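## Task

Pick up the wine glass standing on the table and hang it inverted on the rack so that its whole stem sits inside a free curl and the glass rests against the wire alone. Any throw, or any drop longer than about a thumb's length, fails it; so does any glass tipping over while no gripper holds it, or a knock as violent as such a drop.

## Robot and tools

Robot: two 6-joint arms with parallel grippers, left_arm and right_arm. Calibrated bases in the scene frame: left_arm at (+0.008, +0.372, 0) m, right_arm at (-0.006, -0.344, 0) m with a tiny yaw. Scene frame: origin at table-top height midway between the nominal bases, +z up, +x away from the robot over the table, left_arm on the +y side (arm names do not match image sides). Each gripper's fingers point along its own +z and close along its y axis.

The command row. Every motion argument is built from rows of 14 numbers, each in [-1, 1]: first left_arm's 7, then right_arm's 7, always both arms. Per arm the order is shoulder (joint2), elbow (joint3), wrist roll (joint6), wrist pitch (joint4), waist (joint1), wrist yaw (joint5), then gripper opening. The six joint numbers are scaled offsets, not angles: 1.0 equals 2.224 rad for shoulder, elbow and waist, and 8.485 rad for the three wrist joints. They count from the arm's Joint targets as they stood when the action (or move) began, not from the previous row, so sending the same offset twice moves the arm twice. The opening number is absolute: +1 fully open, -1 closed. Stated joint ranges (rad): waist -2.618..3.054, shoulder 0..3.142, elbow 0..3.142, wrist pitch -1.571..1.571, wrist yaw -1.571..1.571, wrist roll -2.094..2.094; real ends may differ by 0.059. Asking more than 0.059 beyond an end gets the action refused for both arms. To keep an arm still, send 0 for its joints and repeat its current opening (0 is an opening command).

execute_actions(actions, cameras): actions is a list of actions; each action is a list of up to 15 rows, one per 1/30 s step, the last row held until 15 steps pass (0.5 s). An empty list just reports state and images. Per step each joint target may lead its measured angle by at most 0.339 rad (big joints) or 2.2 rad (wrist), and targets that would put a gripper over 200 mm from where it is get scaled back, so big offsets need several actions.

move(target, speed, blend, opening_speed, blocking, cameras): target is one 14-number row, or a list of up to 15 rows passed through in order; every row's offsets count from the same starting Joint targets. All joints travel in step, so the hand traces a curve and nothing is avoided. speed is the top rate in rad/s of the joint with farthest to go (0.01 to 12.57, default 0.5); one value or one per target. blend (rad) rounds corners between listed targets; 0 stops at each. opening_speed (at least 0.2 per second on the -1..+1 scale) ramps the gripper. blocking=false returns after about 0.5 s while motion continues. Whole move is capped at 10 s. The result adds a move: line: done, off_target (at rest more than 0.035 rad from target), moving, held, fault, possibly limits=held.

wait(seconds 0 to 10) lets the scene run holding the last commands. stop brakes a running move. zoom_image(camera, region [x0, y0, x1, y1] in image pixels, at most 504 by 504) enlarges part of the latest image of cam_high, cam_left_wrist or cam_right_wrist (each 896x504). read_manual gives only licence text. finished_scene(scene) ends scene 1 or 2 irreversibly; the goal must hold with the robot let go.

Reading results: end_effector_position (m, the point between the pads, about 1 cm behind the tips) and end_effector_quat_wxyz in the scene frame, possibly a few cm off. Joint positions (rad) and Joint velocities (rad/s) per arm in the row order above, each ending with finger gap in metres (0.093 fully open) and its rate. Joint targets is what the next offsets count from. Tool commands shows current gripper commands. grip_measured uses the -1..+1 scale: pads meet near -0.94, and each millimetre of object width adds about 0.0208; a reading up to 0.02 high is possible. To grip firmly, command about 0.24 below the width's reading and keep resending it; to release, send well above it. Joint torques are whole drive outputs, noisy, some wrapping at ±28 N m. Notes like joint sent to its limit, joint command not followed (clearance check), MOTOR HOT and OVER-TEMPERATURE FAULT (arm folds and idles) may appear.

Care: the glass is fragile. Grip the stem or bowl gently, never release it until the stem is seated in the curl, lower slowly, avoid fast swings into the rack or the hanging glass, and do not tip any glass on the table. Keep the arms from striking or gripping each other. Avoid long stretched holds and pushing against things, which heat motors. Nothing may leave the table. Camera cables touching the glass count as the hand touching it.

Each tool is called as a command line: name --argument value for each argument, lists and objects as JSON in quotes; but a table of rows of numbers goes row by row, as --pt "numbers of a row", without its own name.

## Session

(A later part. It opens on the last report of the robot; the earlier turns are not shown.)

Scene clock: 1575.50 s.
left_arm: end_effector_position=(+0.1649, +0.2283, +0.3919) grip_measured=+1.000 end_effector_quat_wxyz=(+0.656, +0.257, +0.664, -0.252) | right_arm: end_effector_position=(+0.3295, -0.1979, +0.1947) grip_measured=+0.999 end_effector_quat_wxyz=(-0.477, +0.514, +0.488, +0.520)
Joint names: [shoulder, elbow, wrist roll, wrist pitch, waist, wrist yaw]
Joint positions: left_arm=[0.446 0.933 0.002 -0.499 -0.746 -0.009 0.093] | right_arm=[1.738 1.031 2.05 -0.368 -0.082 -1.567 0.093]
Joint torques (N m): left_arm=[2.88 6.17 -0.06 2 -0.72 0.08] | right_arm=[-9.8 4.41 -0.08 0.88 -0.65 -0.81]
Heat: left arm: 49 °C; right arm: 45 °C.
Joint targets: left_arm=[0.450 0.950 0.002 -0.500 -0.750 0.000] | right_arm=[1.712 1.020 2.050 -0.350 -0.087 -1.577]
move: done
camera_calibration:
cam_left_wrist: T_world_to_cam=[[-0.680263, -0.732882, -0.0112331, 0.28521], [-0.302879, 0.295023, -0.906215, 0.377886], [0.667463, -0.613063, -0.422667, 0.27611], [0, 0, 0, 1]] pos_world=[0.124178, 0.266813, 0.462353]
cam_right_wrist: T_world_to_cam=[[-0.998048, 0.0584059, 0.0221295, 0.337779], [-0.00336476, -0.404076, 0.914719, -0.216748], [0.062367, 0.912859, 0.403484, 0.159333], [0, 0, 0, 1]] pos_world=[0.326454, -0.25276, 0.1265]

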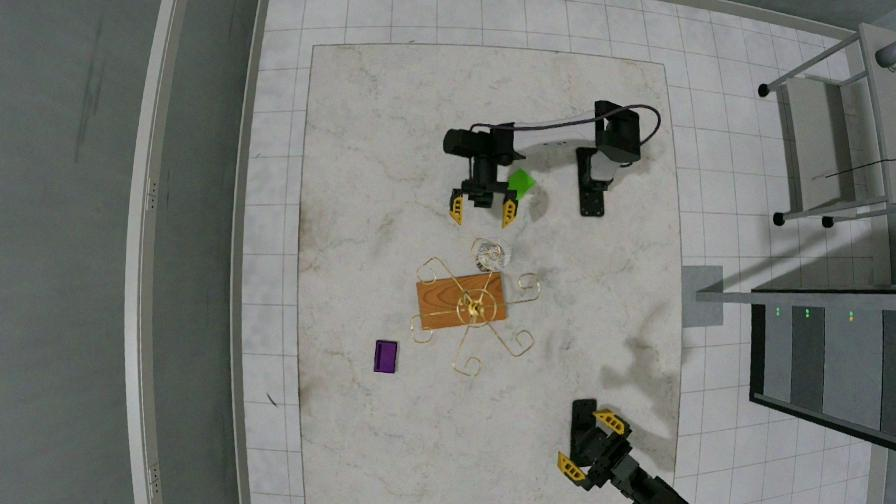

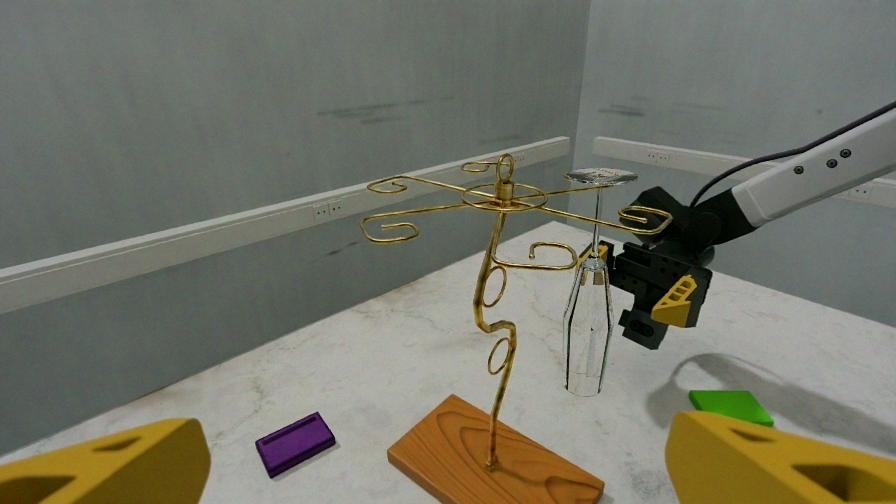

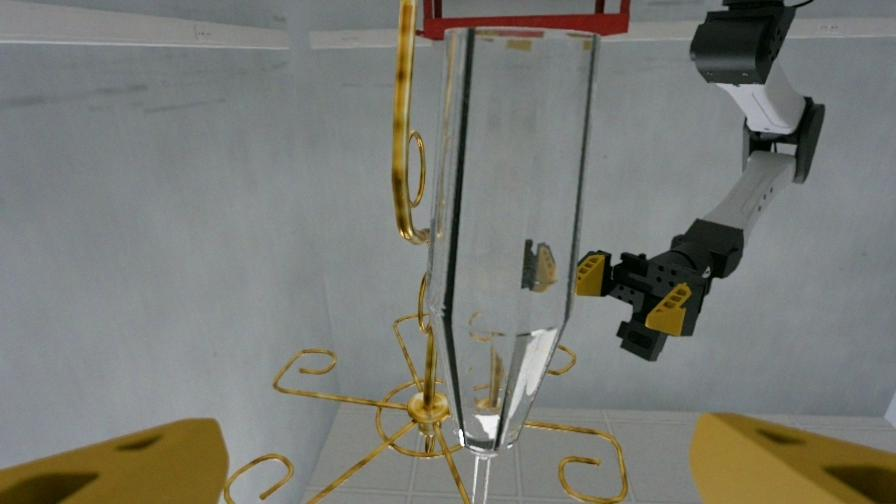

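zoom_image --camera "cam_high" --region '[470, 233, 516, 279]'

zoom_image --camera "cam_left_wrist" --region '[560, 155, 640, 215]'

zoom_image --camera "cam_right_wrist" --region '[400, 380, 660, 504]'

Scaled by 10.957 from the camera's 896x504 image, which has a finer 1280x720 frame.

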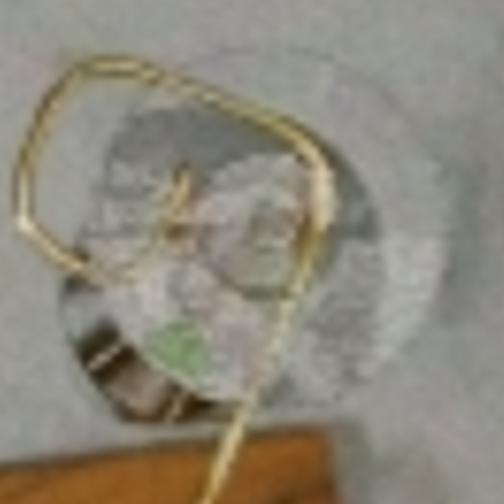

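Scaled by 6.300 from the camera's 896x504 image, which has a finer 1280x720 frame.

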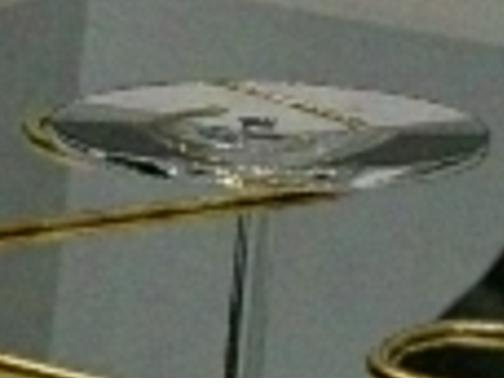

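Scaled by 1.938 from the camera's 896x504 image, which has a finer 1280x720 frame.

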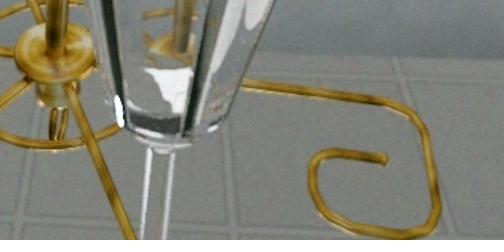

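move --pt "0 0 0 0 0 0 1 0.0108 0.01933 0 -0.00306 0.0027 0 1" --pt "0 0 0 0 0 0 1 0.0433 0.05683 0 -0.00547 0.06065 0 1" --speed '[0.1,0.12]' --cameras '["all"]'

zoom_image --camera "cam_left_wrist" --region '[520, 150, 700, 420]'

Scene clock: 1861.60 s.
left_arm: end_effector_position=(+0.1649, +0.2283, +0.3919) grip_measured=+1.000 end_effector_quat_wxyz=(+0.656, +0.257, +0.664, -0.252) | right_arm: end_effector_position=(+0.3280, -0.1562, +0.1966) grip_measured=+0.999 end_effector_quat_wxyz=(+0.507, -0.480, -0.521, -0.491)
Joint names: [shoulder, elbow, wrist roll, wrist pitch, waist, wrist yaw]
Joint positions: left_arm=[0.446 0.933 0.002 -0.499 -0.746 -0.009 0.093] | right_arm=[1.801 1.116 2.05 -0.381 0.043 -1.567 0.093]
Joint torques (N m): left_arm=[2.92 6.2 -0.01 2.01 -0.84 0.07] | right_arm=[-7.42 7.65 -0.11 0.58 0.32 -0.82]
Heat: left arm: 49 °C; right arm: 50 °C.
Joint targets: left_arm=[0.450 0.950 0.002 -0.500 -0.750 0.000] | right_arm=[1.808 1.146 2.050 -0.397 0.048 -1.577]
move: done
camera_calibration:
cam_left_wrist: T_world_to_cam=[[-0.680263, -0.732882, -0.0112331, 0.28521], [-0.302879, 0.295023, -0.906215, 0.377886], [0.667463, -0.613063, -0.422667, 0.27611], [0, 0, 0, 1]] pos_world=[0.124178, 0.266813, 0.462353]
cam_right_wrist: T_world_to_cam=[[-0.997701, -0.0663686, 0.0136873, 0.315879], [0.0392978, -0.402102, 0.914751, -0.21535], [-0.0552071, 0.913186, 0.403786, 0.159165], [0, 0, 0, 1]] pos_world=[0.332403, -0.210975, 0.1284]

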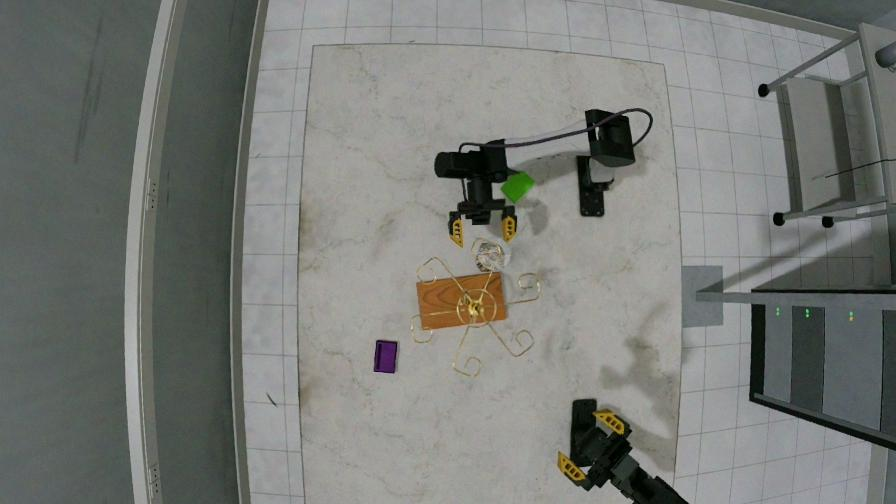

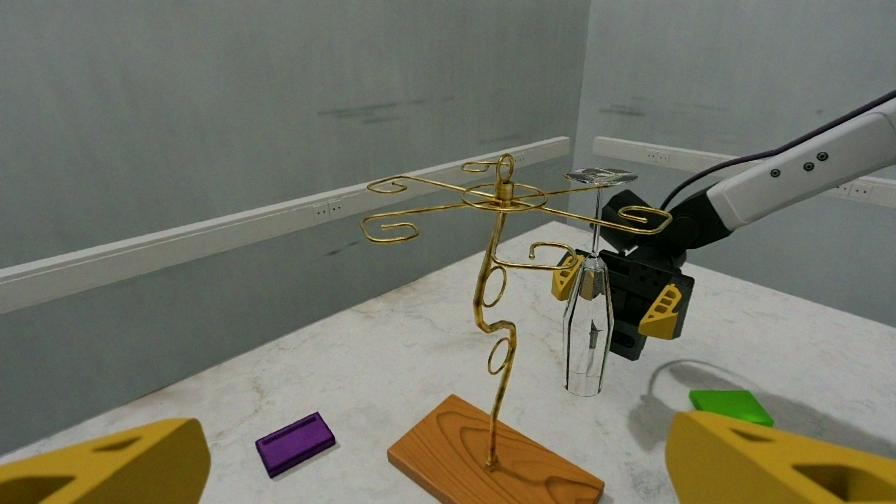

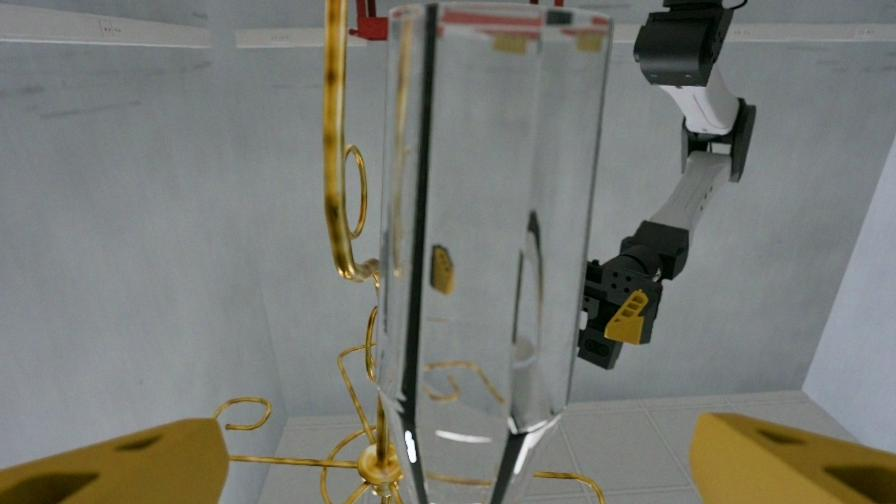

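Scaled by 1.867 from the camera's 896x504 image, which has a finer 1280x720 frame.

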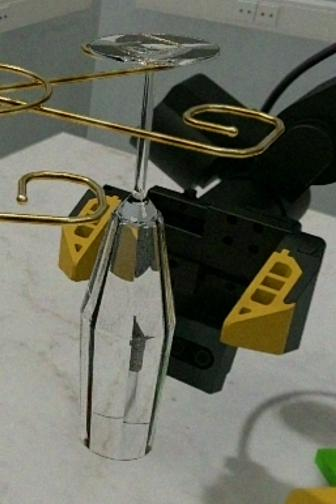

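move --target '[0,0,0,0,0,0,1, 0.02662,0.03067,0,-0.00196,0.04739,0,1]' --speed 0.1 --cameras '["all"]'

zoom_image --camera "cam_left_wrist" --region '[560, 155, 640, 215]'

Scene clock: 1870.80 s.
left_arm: end_effector_position=(+0.1649, +0.2283, +0.3919) grip_measured=+1.000 end_effector_quat_wxyz=(+0.656, +0.257, +0.664, -0.252) | right_arm: end_effector_position=(+0.3217, -0.1195, +0.1944) grip_measured=+0.999 end_effector_quat_wxyz=(+0.534, -0.454, -0.544, -0.462)
Joint names: [shoulder, elbow, wrist roll, wrist pitch, waist, wrist yaw]
Joint positions: left_arm=[0.446 0.933 0.002 -0.499 -0.746 -0.009 0.093] | right_arm=[1.86 1.185 2.05 -0.398 0.148 -1.567 0.093]
Joint torques (N m): left_arm=[3 6.09 -0.07 1.96 -0.92 0.09] | right_arm=[-7.88 7.64 -0.11 0.54 0.43 -0.86]
Heat: left arm: 49 °C; right arm: 49 °C.
Joint targets: left_arm=[0.450 0.950 0.002 -0.500 -0.750 0.000] | right_arm=[1.868 1.214 2.050 -0.413 0.153 -1.577]
move: done
camera_calibration:
cam_left_wrist: T_world_to_cam=[[-0.680263, -0.732882, -0.0112331, 0.28521], [-0.302879, 0.295023, -0.906215, 0.377886], [0.667463, -0.613063, -0.422667, 0.27611], [0, 0, 0, 1]] pos_world=[0.124178, 0.266813, 0.462353]
cam_right_wrist: T_world_to_cam=[[-0.985017, -0.171179, 0.0209755, 0.293993], [0.0880539, -0.394616, 0.914617, -0.213114], [-0.148286, 0.90276, 0.403776, 0.154912], [0, 0, 0, 1]] pos_world=[0.331325, -0.173621, 0.126201]

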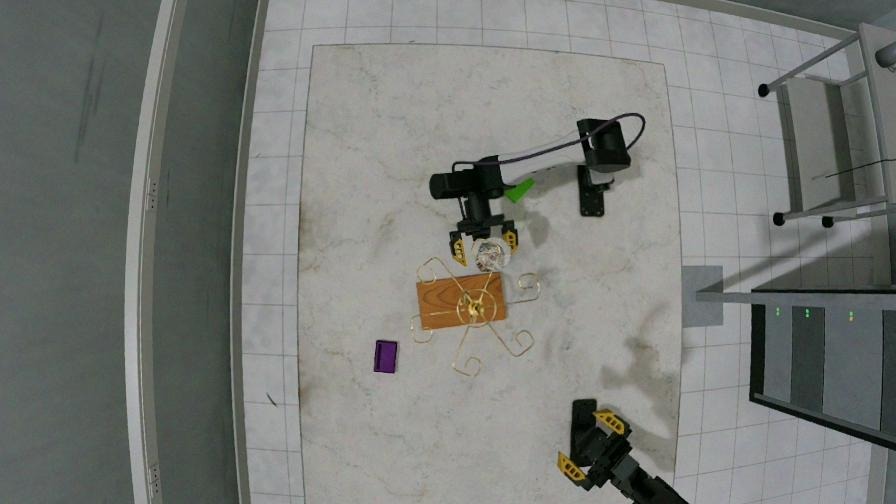

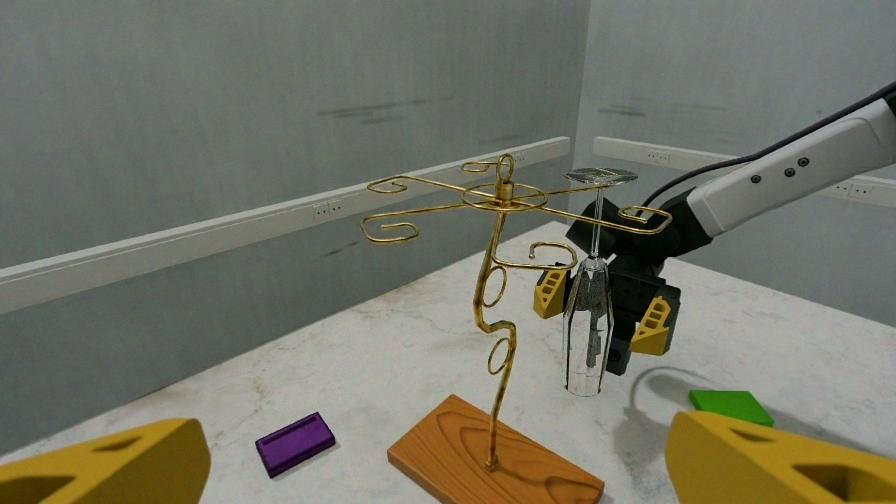

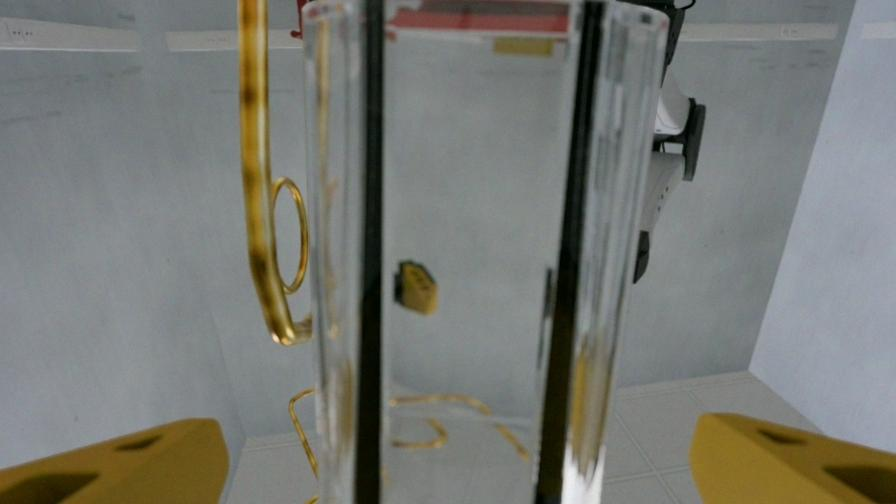

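Scaled by 6.300 from the camera's 896x504 image, which has a finer 1280x720 frame.

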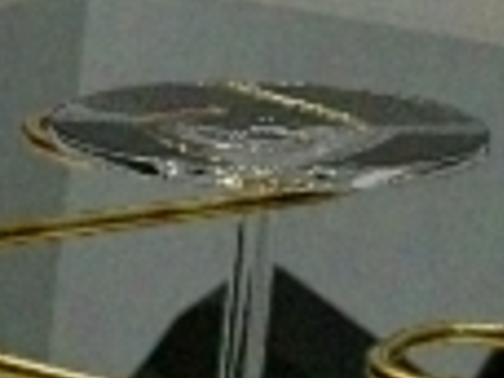

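move --target '[0,0,0,0,0,0,1, 0,0,0,0,0,0,0.3]' --speed 0.05 --opening_speed 0.5 --cameras '["cam_right_wrist"]'

move --target '[0,0,0,0,0,0,1, 0,0,0,0,0,0,0.0]' --speed 0.05 --opening_speed 0.2 --cameras '["all"]'

zoom_image --camera "cam_left_wrist" --region '[560, 155, 640, 215]'

zoom_image --camera "cam_high" --region '[470, 233, 516, 279]'

Scene clock: 1880.63 s.
left_arm: end_effector_position=(+0.1649, +0.2283, +0.3919) grip_measured=+1.000 end_effector_quat_wxyz=(+0.656, +0.257, +0.664, -0.252) | right_arm: end_effector_position=(+0.3216, -0.1195, +0.1944) grip_measured=+0.303 end_effector_quat_wxyz=(+0.534, -0.454, -0.544, -0.462)
Joint names: [shoulder, elbow, wrist roll, wrist pitch, waist, wrist yaw]
Joint positions: left_arm=[0.446 0.933 0.002 -0.499 -0.746 -0.009 0.093] | right_arm=[1.86 1.185 2.05 -0.399 0.148 -1.567 0.06]
Joint torques (N m): left_arm=[2.91 6.04 -0.09 1.96 -0.69 0.05] | right_arm=[-7.8 7.65 -0.09 0.6 0.23 -0.83]
Heat: left arm: 49 °C; right arm: 48 °C.
Joint targets: left_arm=[0.450 0.950 0.002 -0.500 -0.750 0.000] | right_arm=[1.868 1.214 2.050 -0.413 0.153 -1.577]
move: done
camera_calibration:
cam_right_wrist: T_world_to_cam=[[-0.984978, -0.171254, 0.0221633, 0.29372], [0.0891574, -0.39443, 0.91459, -0.213435], [-0.147885, 0.902827, 0.403773, 0.154776], [0, 0, 0, 1]] pos_world=[0.331226, -0.173621, 0.126201]
Images, in order (width x height): cam_right_wrist 896x504.

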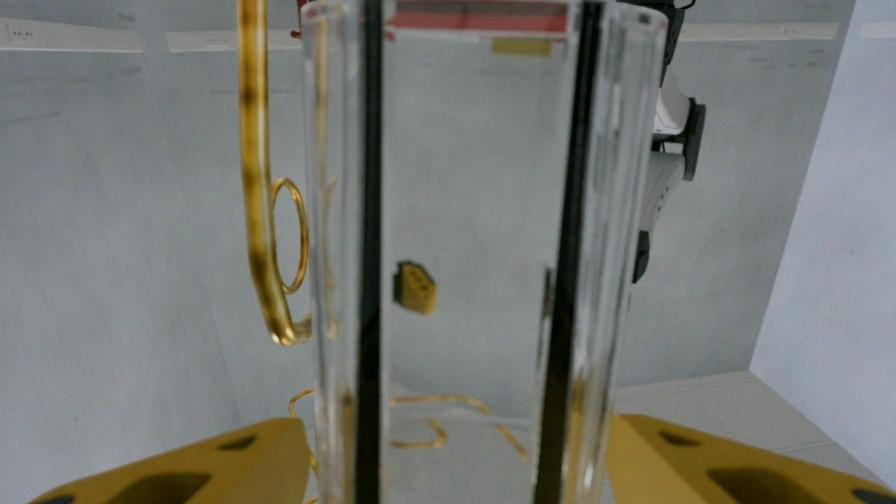

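Scene clock: 1882.53 s.
left_arm: end_effector_position=(+0.1649, +0.2283, +0.3919) grip_measured=+1.000 end_effector_quat_wxyz=(+0.656, +0.257, +0.664, -0.252) | right_arm: end_effector_position=(+0.3216, -0.1195, +0.1944) grip_measured=+0.010 end_effector_quat_wxyz=(+0.534, -0.454, -0.543, -0.462)
Joint names: [shoulder, elbow, wrist roll, wrist pitch, waist, wrist yaw]
Joint positions: left_arm=[0.446 0.933 0.002 -0.499 -0.746 -0.009 0.093] | right_arm=[1.86 1.185 2.05 -0.399 0.148 -1.567 0.046]
Joint torques (N m): left_arm=[3.02 6.05 -0.06 1.96 -0.83 0.11] | right_arm=[-7.92 7.65 -0.09 0.56 0.31 -0.81]
Heat: left arm: 49 °C; right arm: 48 °C.
Joint targets: left_arm=[0.450 0.950 0.002 -0.500 -0.750 0.000] | right_arm=[1.868 1.214 2.050 -0.413 0.153 -1.577]
move: done
camera_calibration:
cam_left_wrist: T_world_to_cam=[[-0.680263, -0.732882, -0.0112331, 0.28521], [-0.302879, 0.295023, -0.906215, 0.377886], [0.667463, -0.613063, -0.422667, 0.27611], [0, 0, 0, 1]] pos_world=[0.124178, 0.266813, 0.462353]
cam_right_wrist: T_world_to_cam=[[-0.984979, -0.1712, 0.0225281, 0.293586], [0.0894682, -0.394396, 0.914575, -0.213521], [-0.14769, 0.902852, 0.403788, 0.154699], [0, 0, 0, 1]] pos_world=[0.331127, -0.17362, 0.126201]

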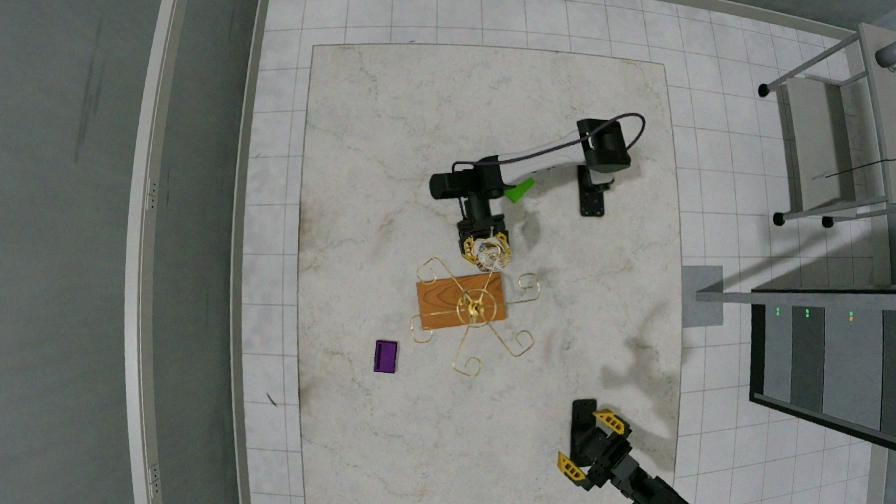

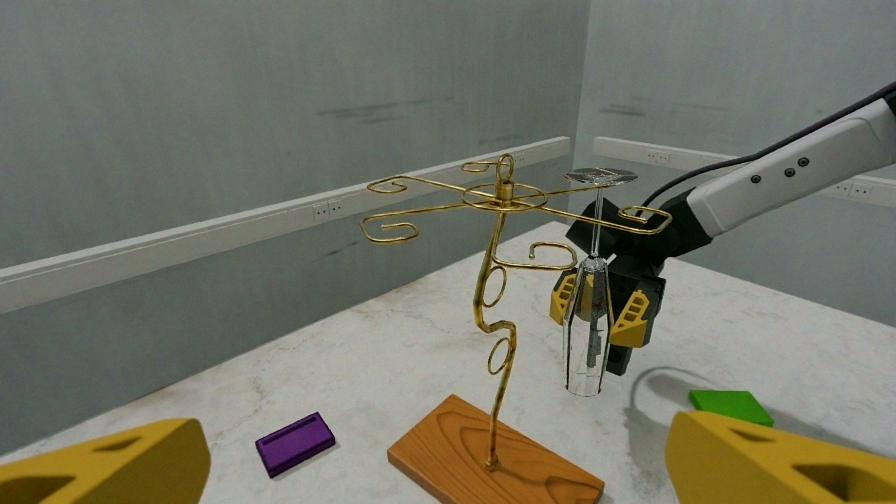

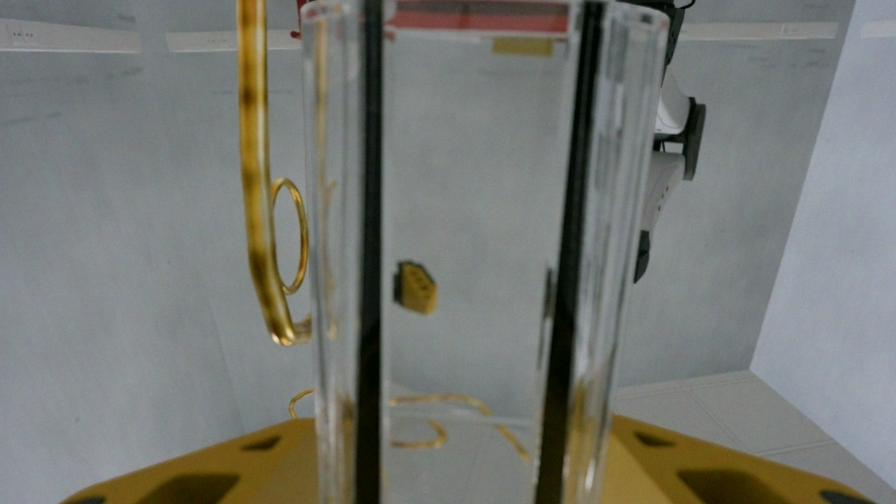

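Scaled by 6.300 from the camera's 896x504 image, which has a finer 1280x720 frame.

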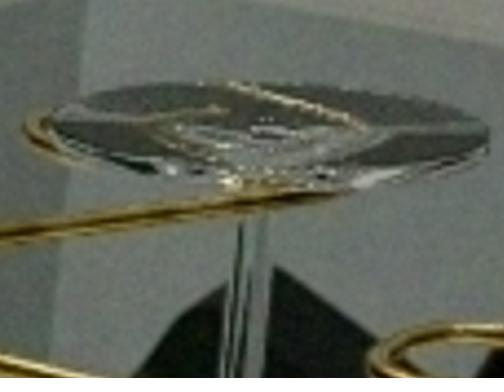

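Scaled by 10.957 from the camera's 896x504 image, which has a finer 1280x720 frame.

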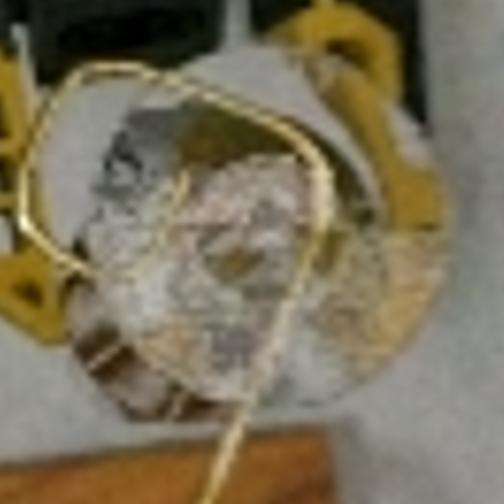

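move --target '[0,0,0,0,0,0,1, 0,0,0,0,0,0,0.4]' --speed 0.05 --opening_speed 0.3 --cameras '[]'

move --target '[0,0,0,0,0,0,1, 0.0035,0.00477,0,-0.00033,0.01124,0,0.4]' --speed 0.04 --cameras '["all"]'

zoom_image --camera "cam_left_wrist" --region '[520, 150, 700, 420]'

Scene clock: 1930.47 s.
left_arm: end_effector_position=(+0.1649, +0.2283, +0.3919) grip_measured=+1.000 end_effector_quat_wxyz=(+0.656, +0.257, +0.664, -0.252) | right_arm: end_effector_position=(+0.3216, -0.1195, +0.1944) grip_measured=+0.397 end_effector_quat_wxyz=(+0.534, -0.454, -0.543, -0.462)
Joint names: [shoulder, elbow, wrist roll, wrist pitch, waist, wrist yaw]
Joint positions: left_arm=[0.446 0.933 0.002 -0.499 -0.746 -0.009 0.093] | right_arm=[1.86 1.185 2.05 -0.399 0.148 -1.567 0.064]
Joint torques (N m): left_arm=[2.85 5.97 -0.07 1.97 -0.75 0.11] | right_arm=[-7.82 7.69 -0.12 0.6 0.2 -0.85]
Heat: left arm: 49 °C; right arm: 47 °C.
Joint targets: left_arm=[0.450 0.950 0.002 -0.500 -0.750 0.000] | right_arm=[1.868 1.214 2.050 -0.413 0.153 -1.577]
move: done
No camera images: "cameras" was empty.

Scene clock: 1931.33 s.
left_arm: end_effector_position=(+0.1649, +0.2283, +0.3919) grip_measured=+1.000 end_effector_quat_wxyz=(+0.656, +0.257, +0.664, -0.252) | right_arm: end_effector_position=(+0.3188, -0.1118, +0.1946) grip_measured=+0.397 end_effector_quat_wxyz=(+0.539, -0.448, -0.549, -0.456)
Joint names: [shoulder, elbow, wrist roll, wrist pitch, waist, wrist yaw]
Joint positions: left_arm=[0.446 0.933 0.002 -0.499 -0.746 -0.009 0.093] | right_arm=[1.868 1.195 2.05 -0.401 0.171 -1.567 0.064]
Joint torques (N m): left_arm=[2.89 6.19 -0.07 1.98 -0.72 0.07] | right_arm=[-7.84 7.6 -0.09 0.54 0.75 -0.81]
Heat: left arm: 49 °C; right arm: 47 °C.
Joint targets: left_arm=[0.450 0.950 0.002 -0.500 -0.750 0.000] | right_arm=[1.875 1.225 2.050 -0.416 0.178 -1.577]
move: done
camera_calibration:
cam_left_wrist: T_world_to_cam=[[-0.680263, -0.732882, -0.0112331, 0.28521], [-0.302879, 0.295023, -0.906215, 0.377886], [0.667463, -0.613063, -0.422667, 0.27611], [0, 0, 0, 1]] pos_world=[0.124178, 0.266813, 0.462353]
cam_right_wrist: T_world_to_cam=[[-0.980915, -0.193303, 0.0209488, 0.28871], [0.0968851, -0.392523, 0.914625, -0.212473], [-0.168577, 0.899199, 0.40376, 0.153517], [0, 0, 0, 1]] pos_world=[0.329665, -0.165634, 0.126301]

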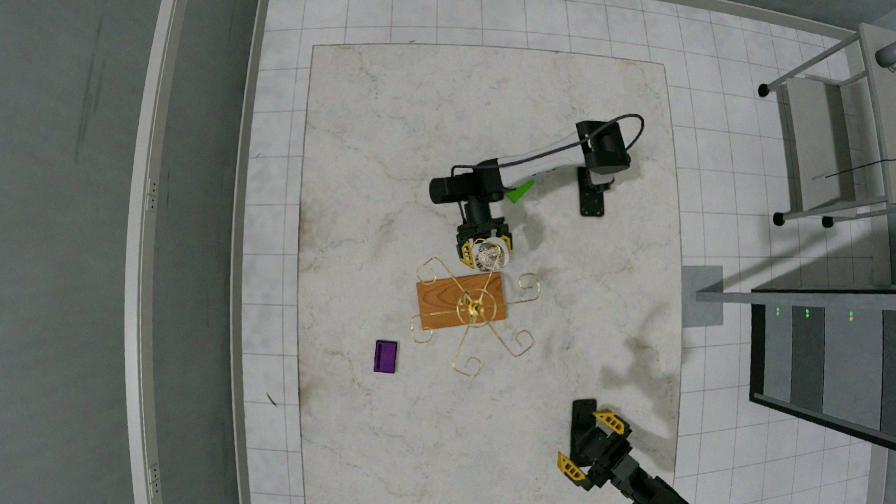

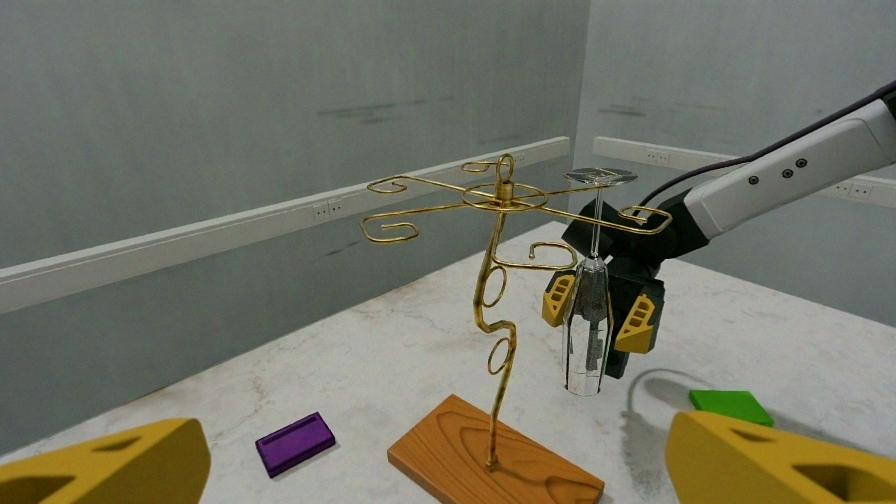

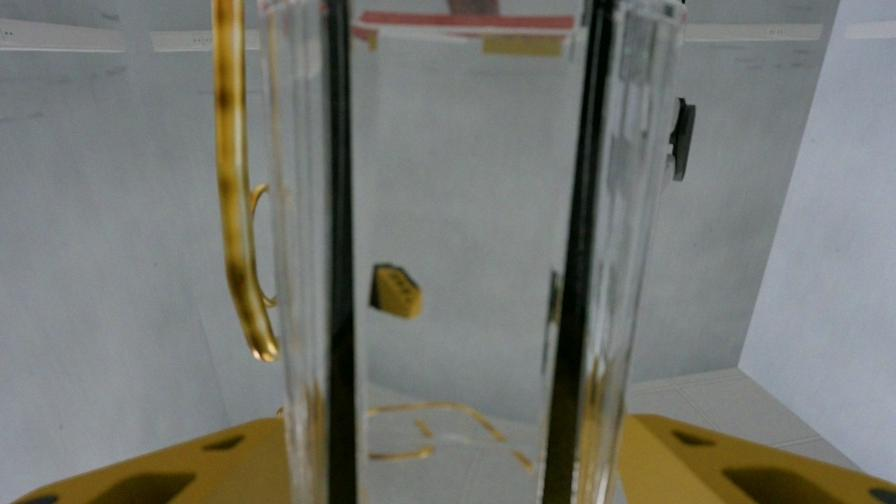

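Scaled by 1.867 from the camera's 896x504 image, which has a finer 1280x720 frame.

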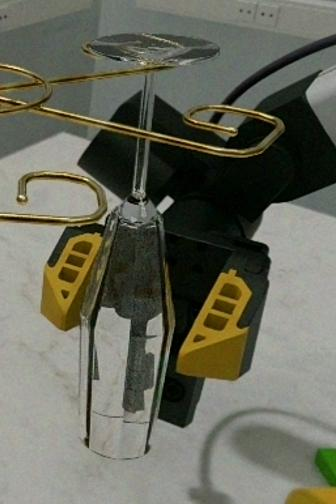

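move --target '[0,0,0,0,0,0,1, 0,0,0,0,0,0,-0.15]' --speed 0.05 --opening_speed 0.25 --cameras '["all"]'

zoom_image --camera "cam_left_wrist" --region '[560, 155, 640, 215]'

zoom_image --camera "cam_high" --region '[470, 233, 516, 279]'

Scene clock: 1944.90 s.
left_arm: end_effector_position=(+0.1649, +0.2283, +0.3919) grip_measured=+1.000 end_effector_quat_wxyz=(+0.656, +0.257, +0.664, -0.252) | right_arm: end_effector_position=(+0.3186, -0.1117, +0.1945) grip_measured=+0.007 end_effector_quat_wxyz=(+0.539, -0.448, -0.549, -0.455)
Joint names: [shoulder, elbow, wrist roll, wrist pitch, waist, wrist yaw]
Joint positions: left_arm=[0.446 0.933 0.002 -0.499 -0.746 -0.009 0.093] | right_arm=[1.868 1.195 2.05 -0.403 0.171 -1.567 0.046]
Joint torques (N m): left_arm=[2.86 5.98 -0.08 1.97 -0.9 0.04] | right_arm=[-7.77 7.61 -0.11 0.58 0.57 -0.82]
Heat: left arm: 49 °C; right arm: 46 °C.
Joint targets: left_arm=[0.450 0.950 0.002 -0.500 -0.750 0.000] | right_arm=[1.875 1.225 2.050 -0.416 0.178 -1.577]
move: done
camera_calibration:
cam_left_wrist: T_world_to_cam=[[-0.680263, -0.732882, -0.0112331, 0.28521], [-0.302879, 0.295023, -0.906215, 0.377886], [0.667463, -0.613063, -0.422667, 0.27611], [0, 0, 0, 1]] pos_world=[0.124178, 0.266813, 0.462353]
cam_right_wrist: T_world_to_cam=[[-0.98079, -0.193718, 0.0228803, 0.288082], [0.0987996, -0.3922, 0.914559, -0.212974], [-0.168193, 0.899251, 0.403805, 0.153253], [0, 0, 0, 1]] pos_world=[0.329366, -0.165534, 0.126301]

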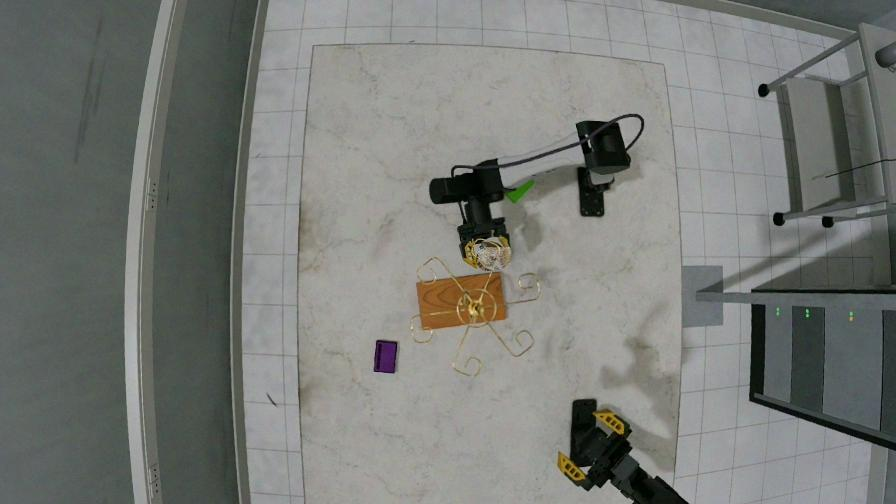

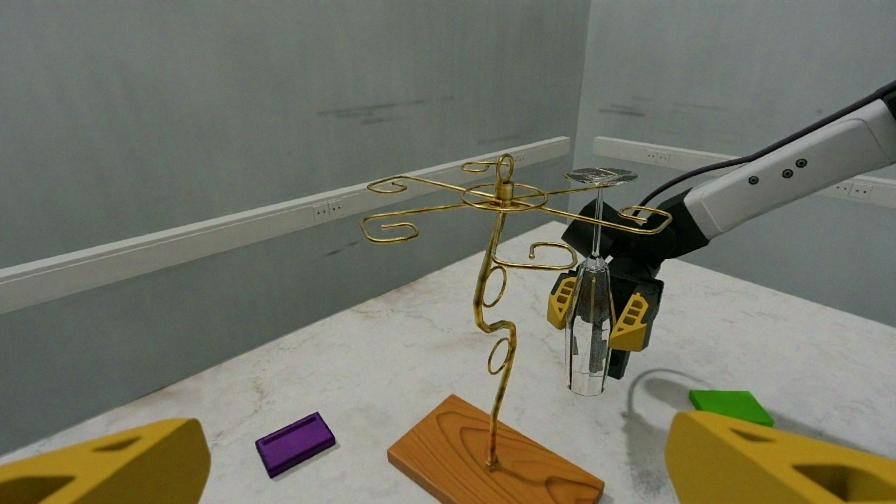

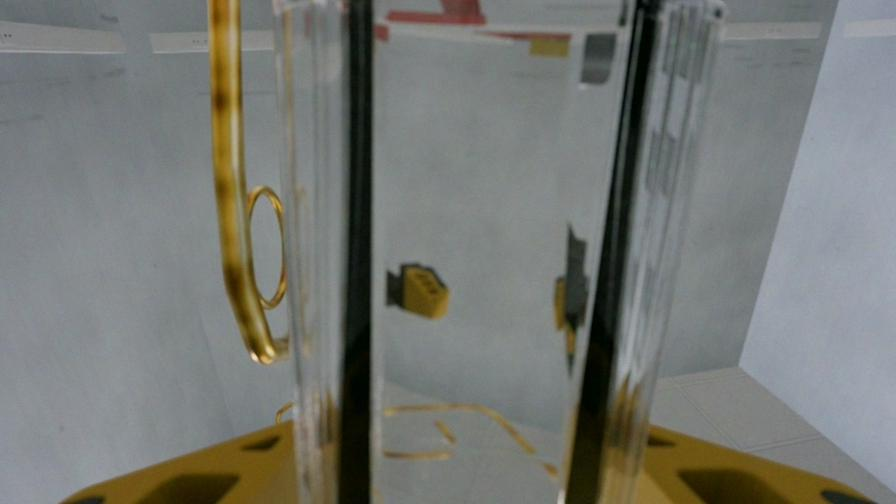

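Scaled by 6.300 from the camera's 896x504 image, which has a finer 1280x720 frame.

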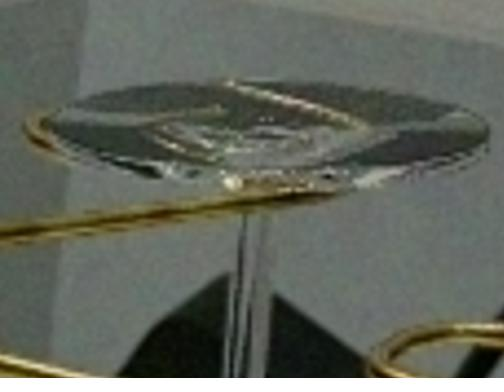

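Scaled by 10.957 from the camera's 896x504 image, which has a finer 1280x720 frame.

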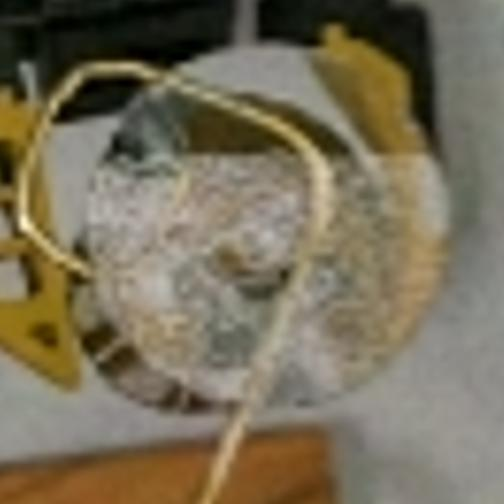

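move --pt "0 0 0 0 0 0 1 -0.01933 0 0 0 -0.00495 0 -0.25" --pt "0 0 0 0 0 0 1 -0.0272 0 0 -0.00206 -0.01506 0 -0.25" --speed '[0.06,0.03]' --opening_speed 0.3 --cameras '["all"]'

zoom_image --camera "cam_left_wrist" --region '[560, 150, 650, 220]'

zoom_image --camera "cam_high" --region '[470, 233, 516, 279]'

Scene clock: 1965.43 s.
left_arm: end_effector_position=(+0.1649, +0.2283, +0.3919) grip_measured=+1.000 end_effector_quat_wxyz=(+0.656, +0.257, +0.664, -0.252) | right_arm: end_effector_position=(+0.3206, -0.1187, +0.1995) grip_measured=+0.002 end_effector_quat_wxyz=(+0.535, -0.455, -0.544, -0.460)
Joint names: [shoulder, elbow, wrist roll, wrist pitch, waist, wrist yaw]
Joint positions: left_arm=[0.446 0.933 0.002 -0.499 -0.746 -0.009 0.093] | right_arm=[1.851 1.195 2.05 -0.423 0.151 -1.565 0.045]
Joint torques (N m): left_arm=[2.93 6.15 -0.04 1.97 -0.7 0.1] | right_arm=[-11.79 7.76 -0.08 0.66 -0.83 -0.84]
Heat: left arm: 49 °C; right arm: 46 °C.
Joint targets: left_arm=[0.450 0.950 0.002 -0.500 -0.750 0.000] | right_arm=[1.815 1.225 2.050 -0.434 0.144 -1.577]
move: off_target (right_arm); right_arm: the shoulder is farthest, 0.036 rad from its target
camera_calibration:
cam_left_wrist: T_world_to_cam=[[-0.680263, -0.732882, -0.0112331, 0.28521], [-0.302879, 0.295023, -0.906215, 0.377886], [0.667463, -0.613063, -0.422667, 0.27611], [0, 0, 0, 1]] pos_world=[0.124178, 0.266813, 0.462353]
cam_right_wrist: T_world_to_cam=[[-0.984569, -0.173125, 0.0255352, 0.29164], [0.0927503, -0.392508, 0.91506, -0.218719], [-0.148397, 0.903308, 0.402508, 0.152286], [0, 0, 0, 1]] pos_world=[0.330024, -0.17292, 0.131398]

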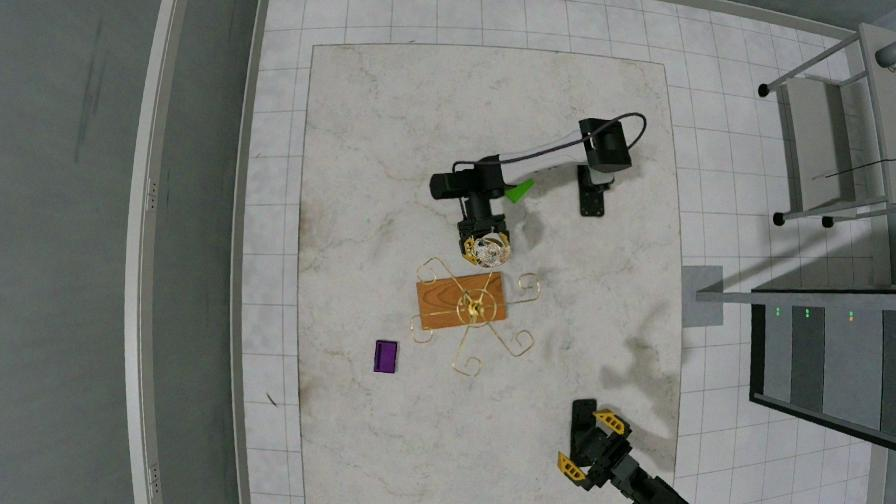

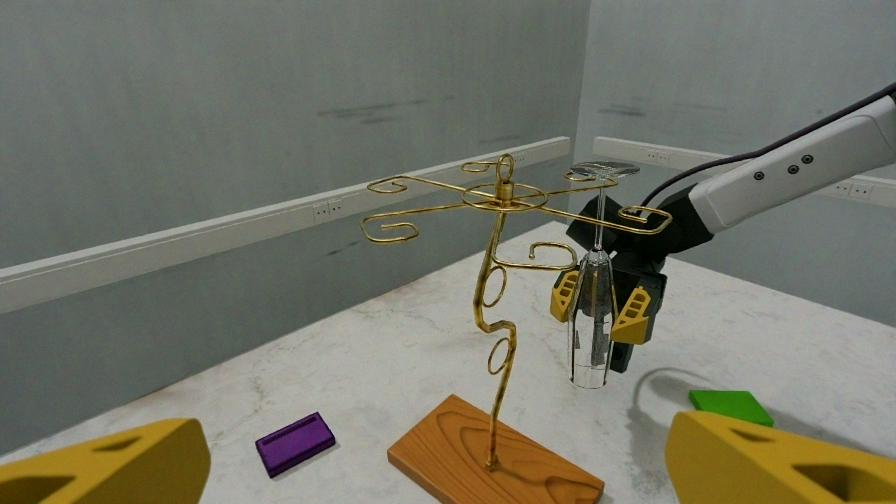

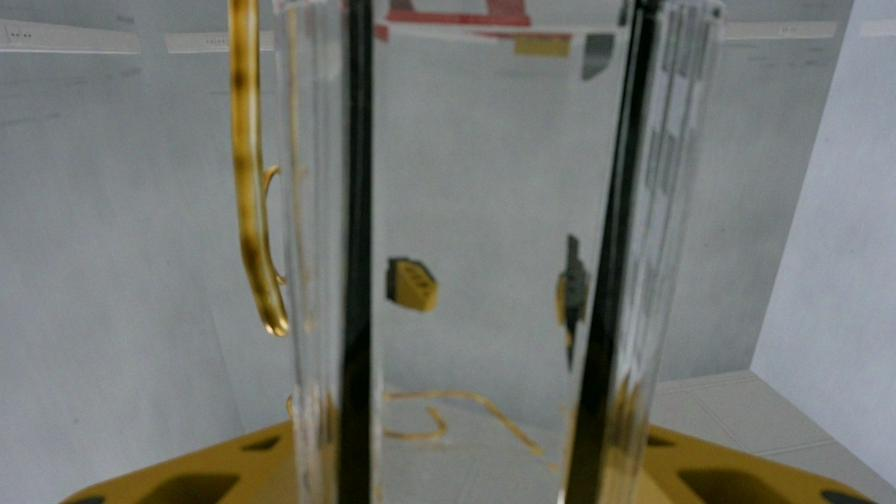

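Scaled by 5.600 from the camera's 896x504 image, which has a finer 1280x720 frame.

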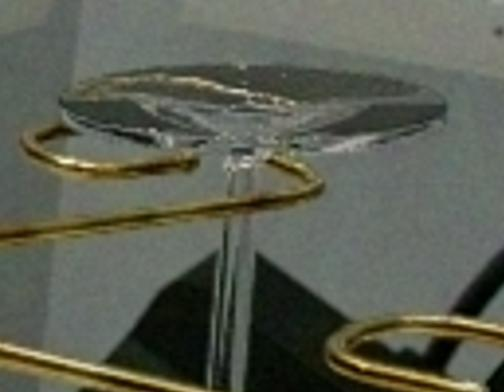

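Scaled by 10.957 from the camera's 896x504 image, which has a finer 1280x720 frame.

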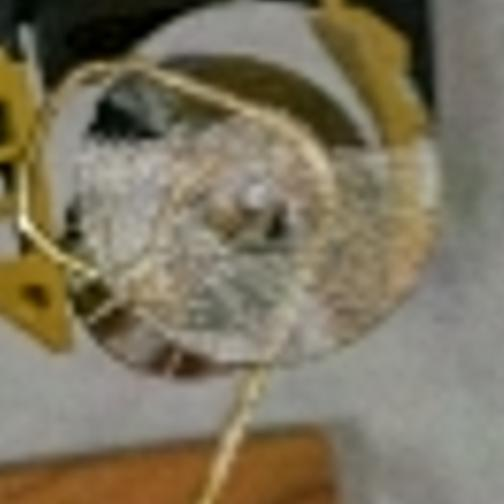

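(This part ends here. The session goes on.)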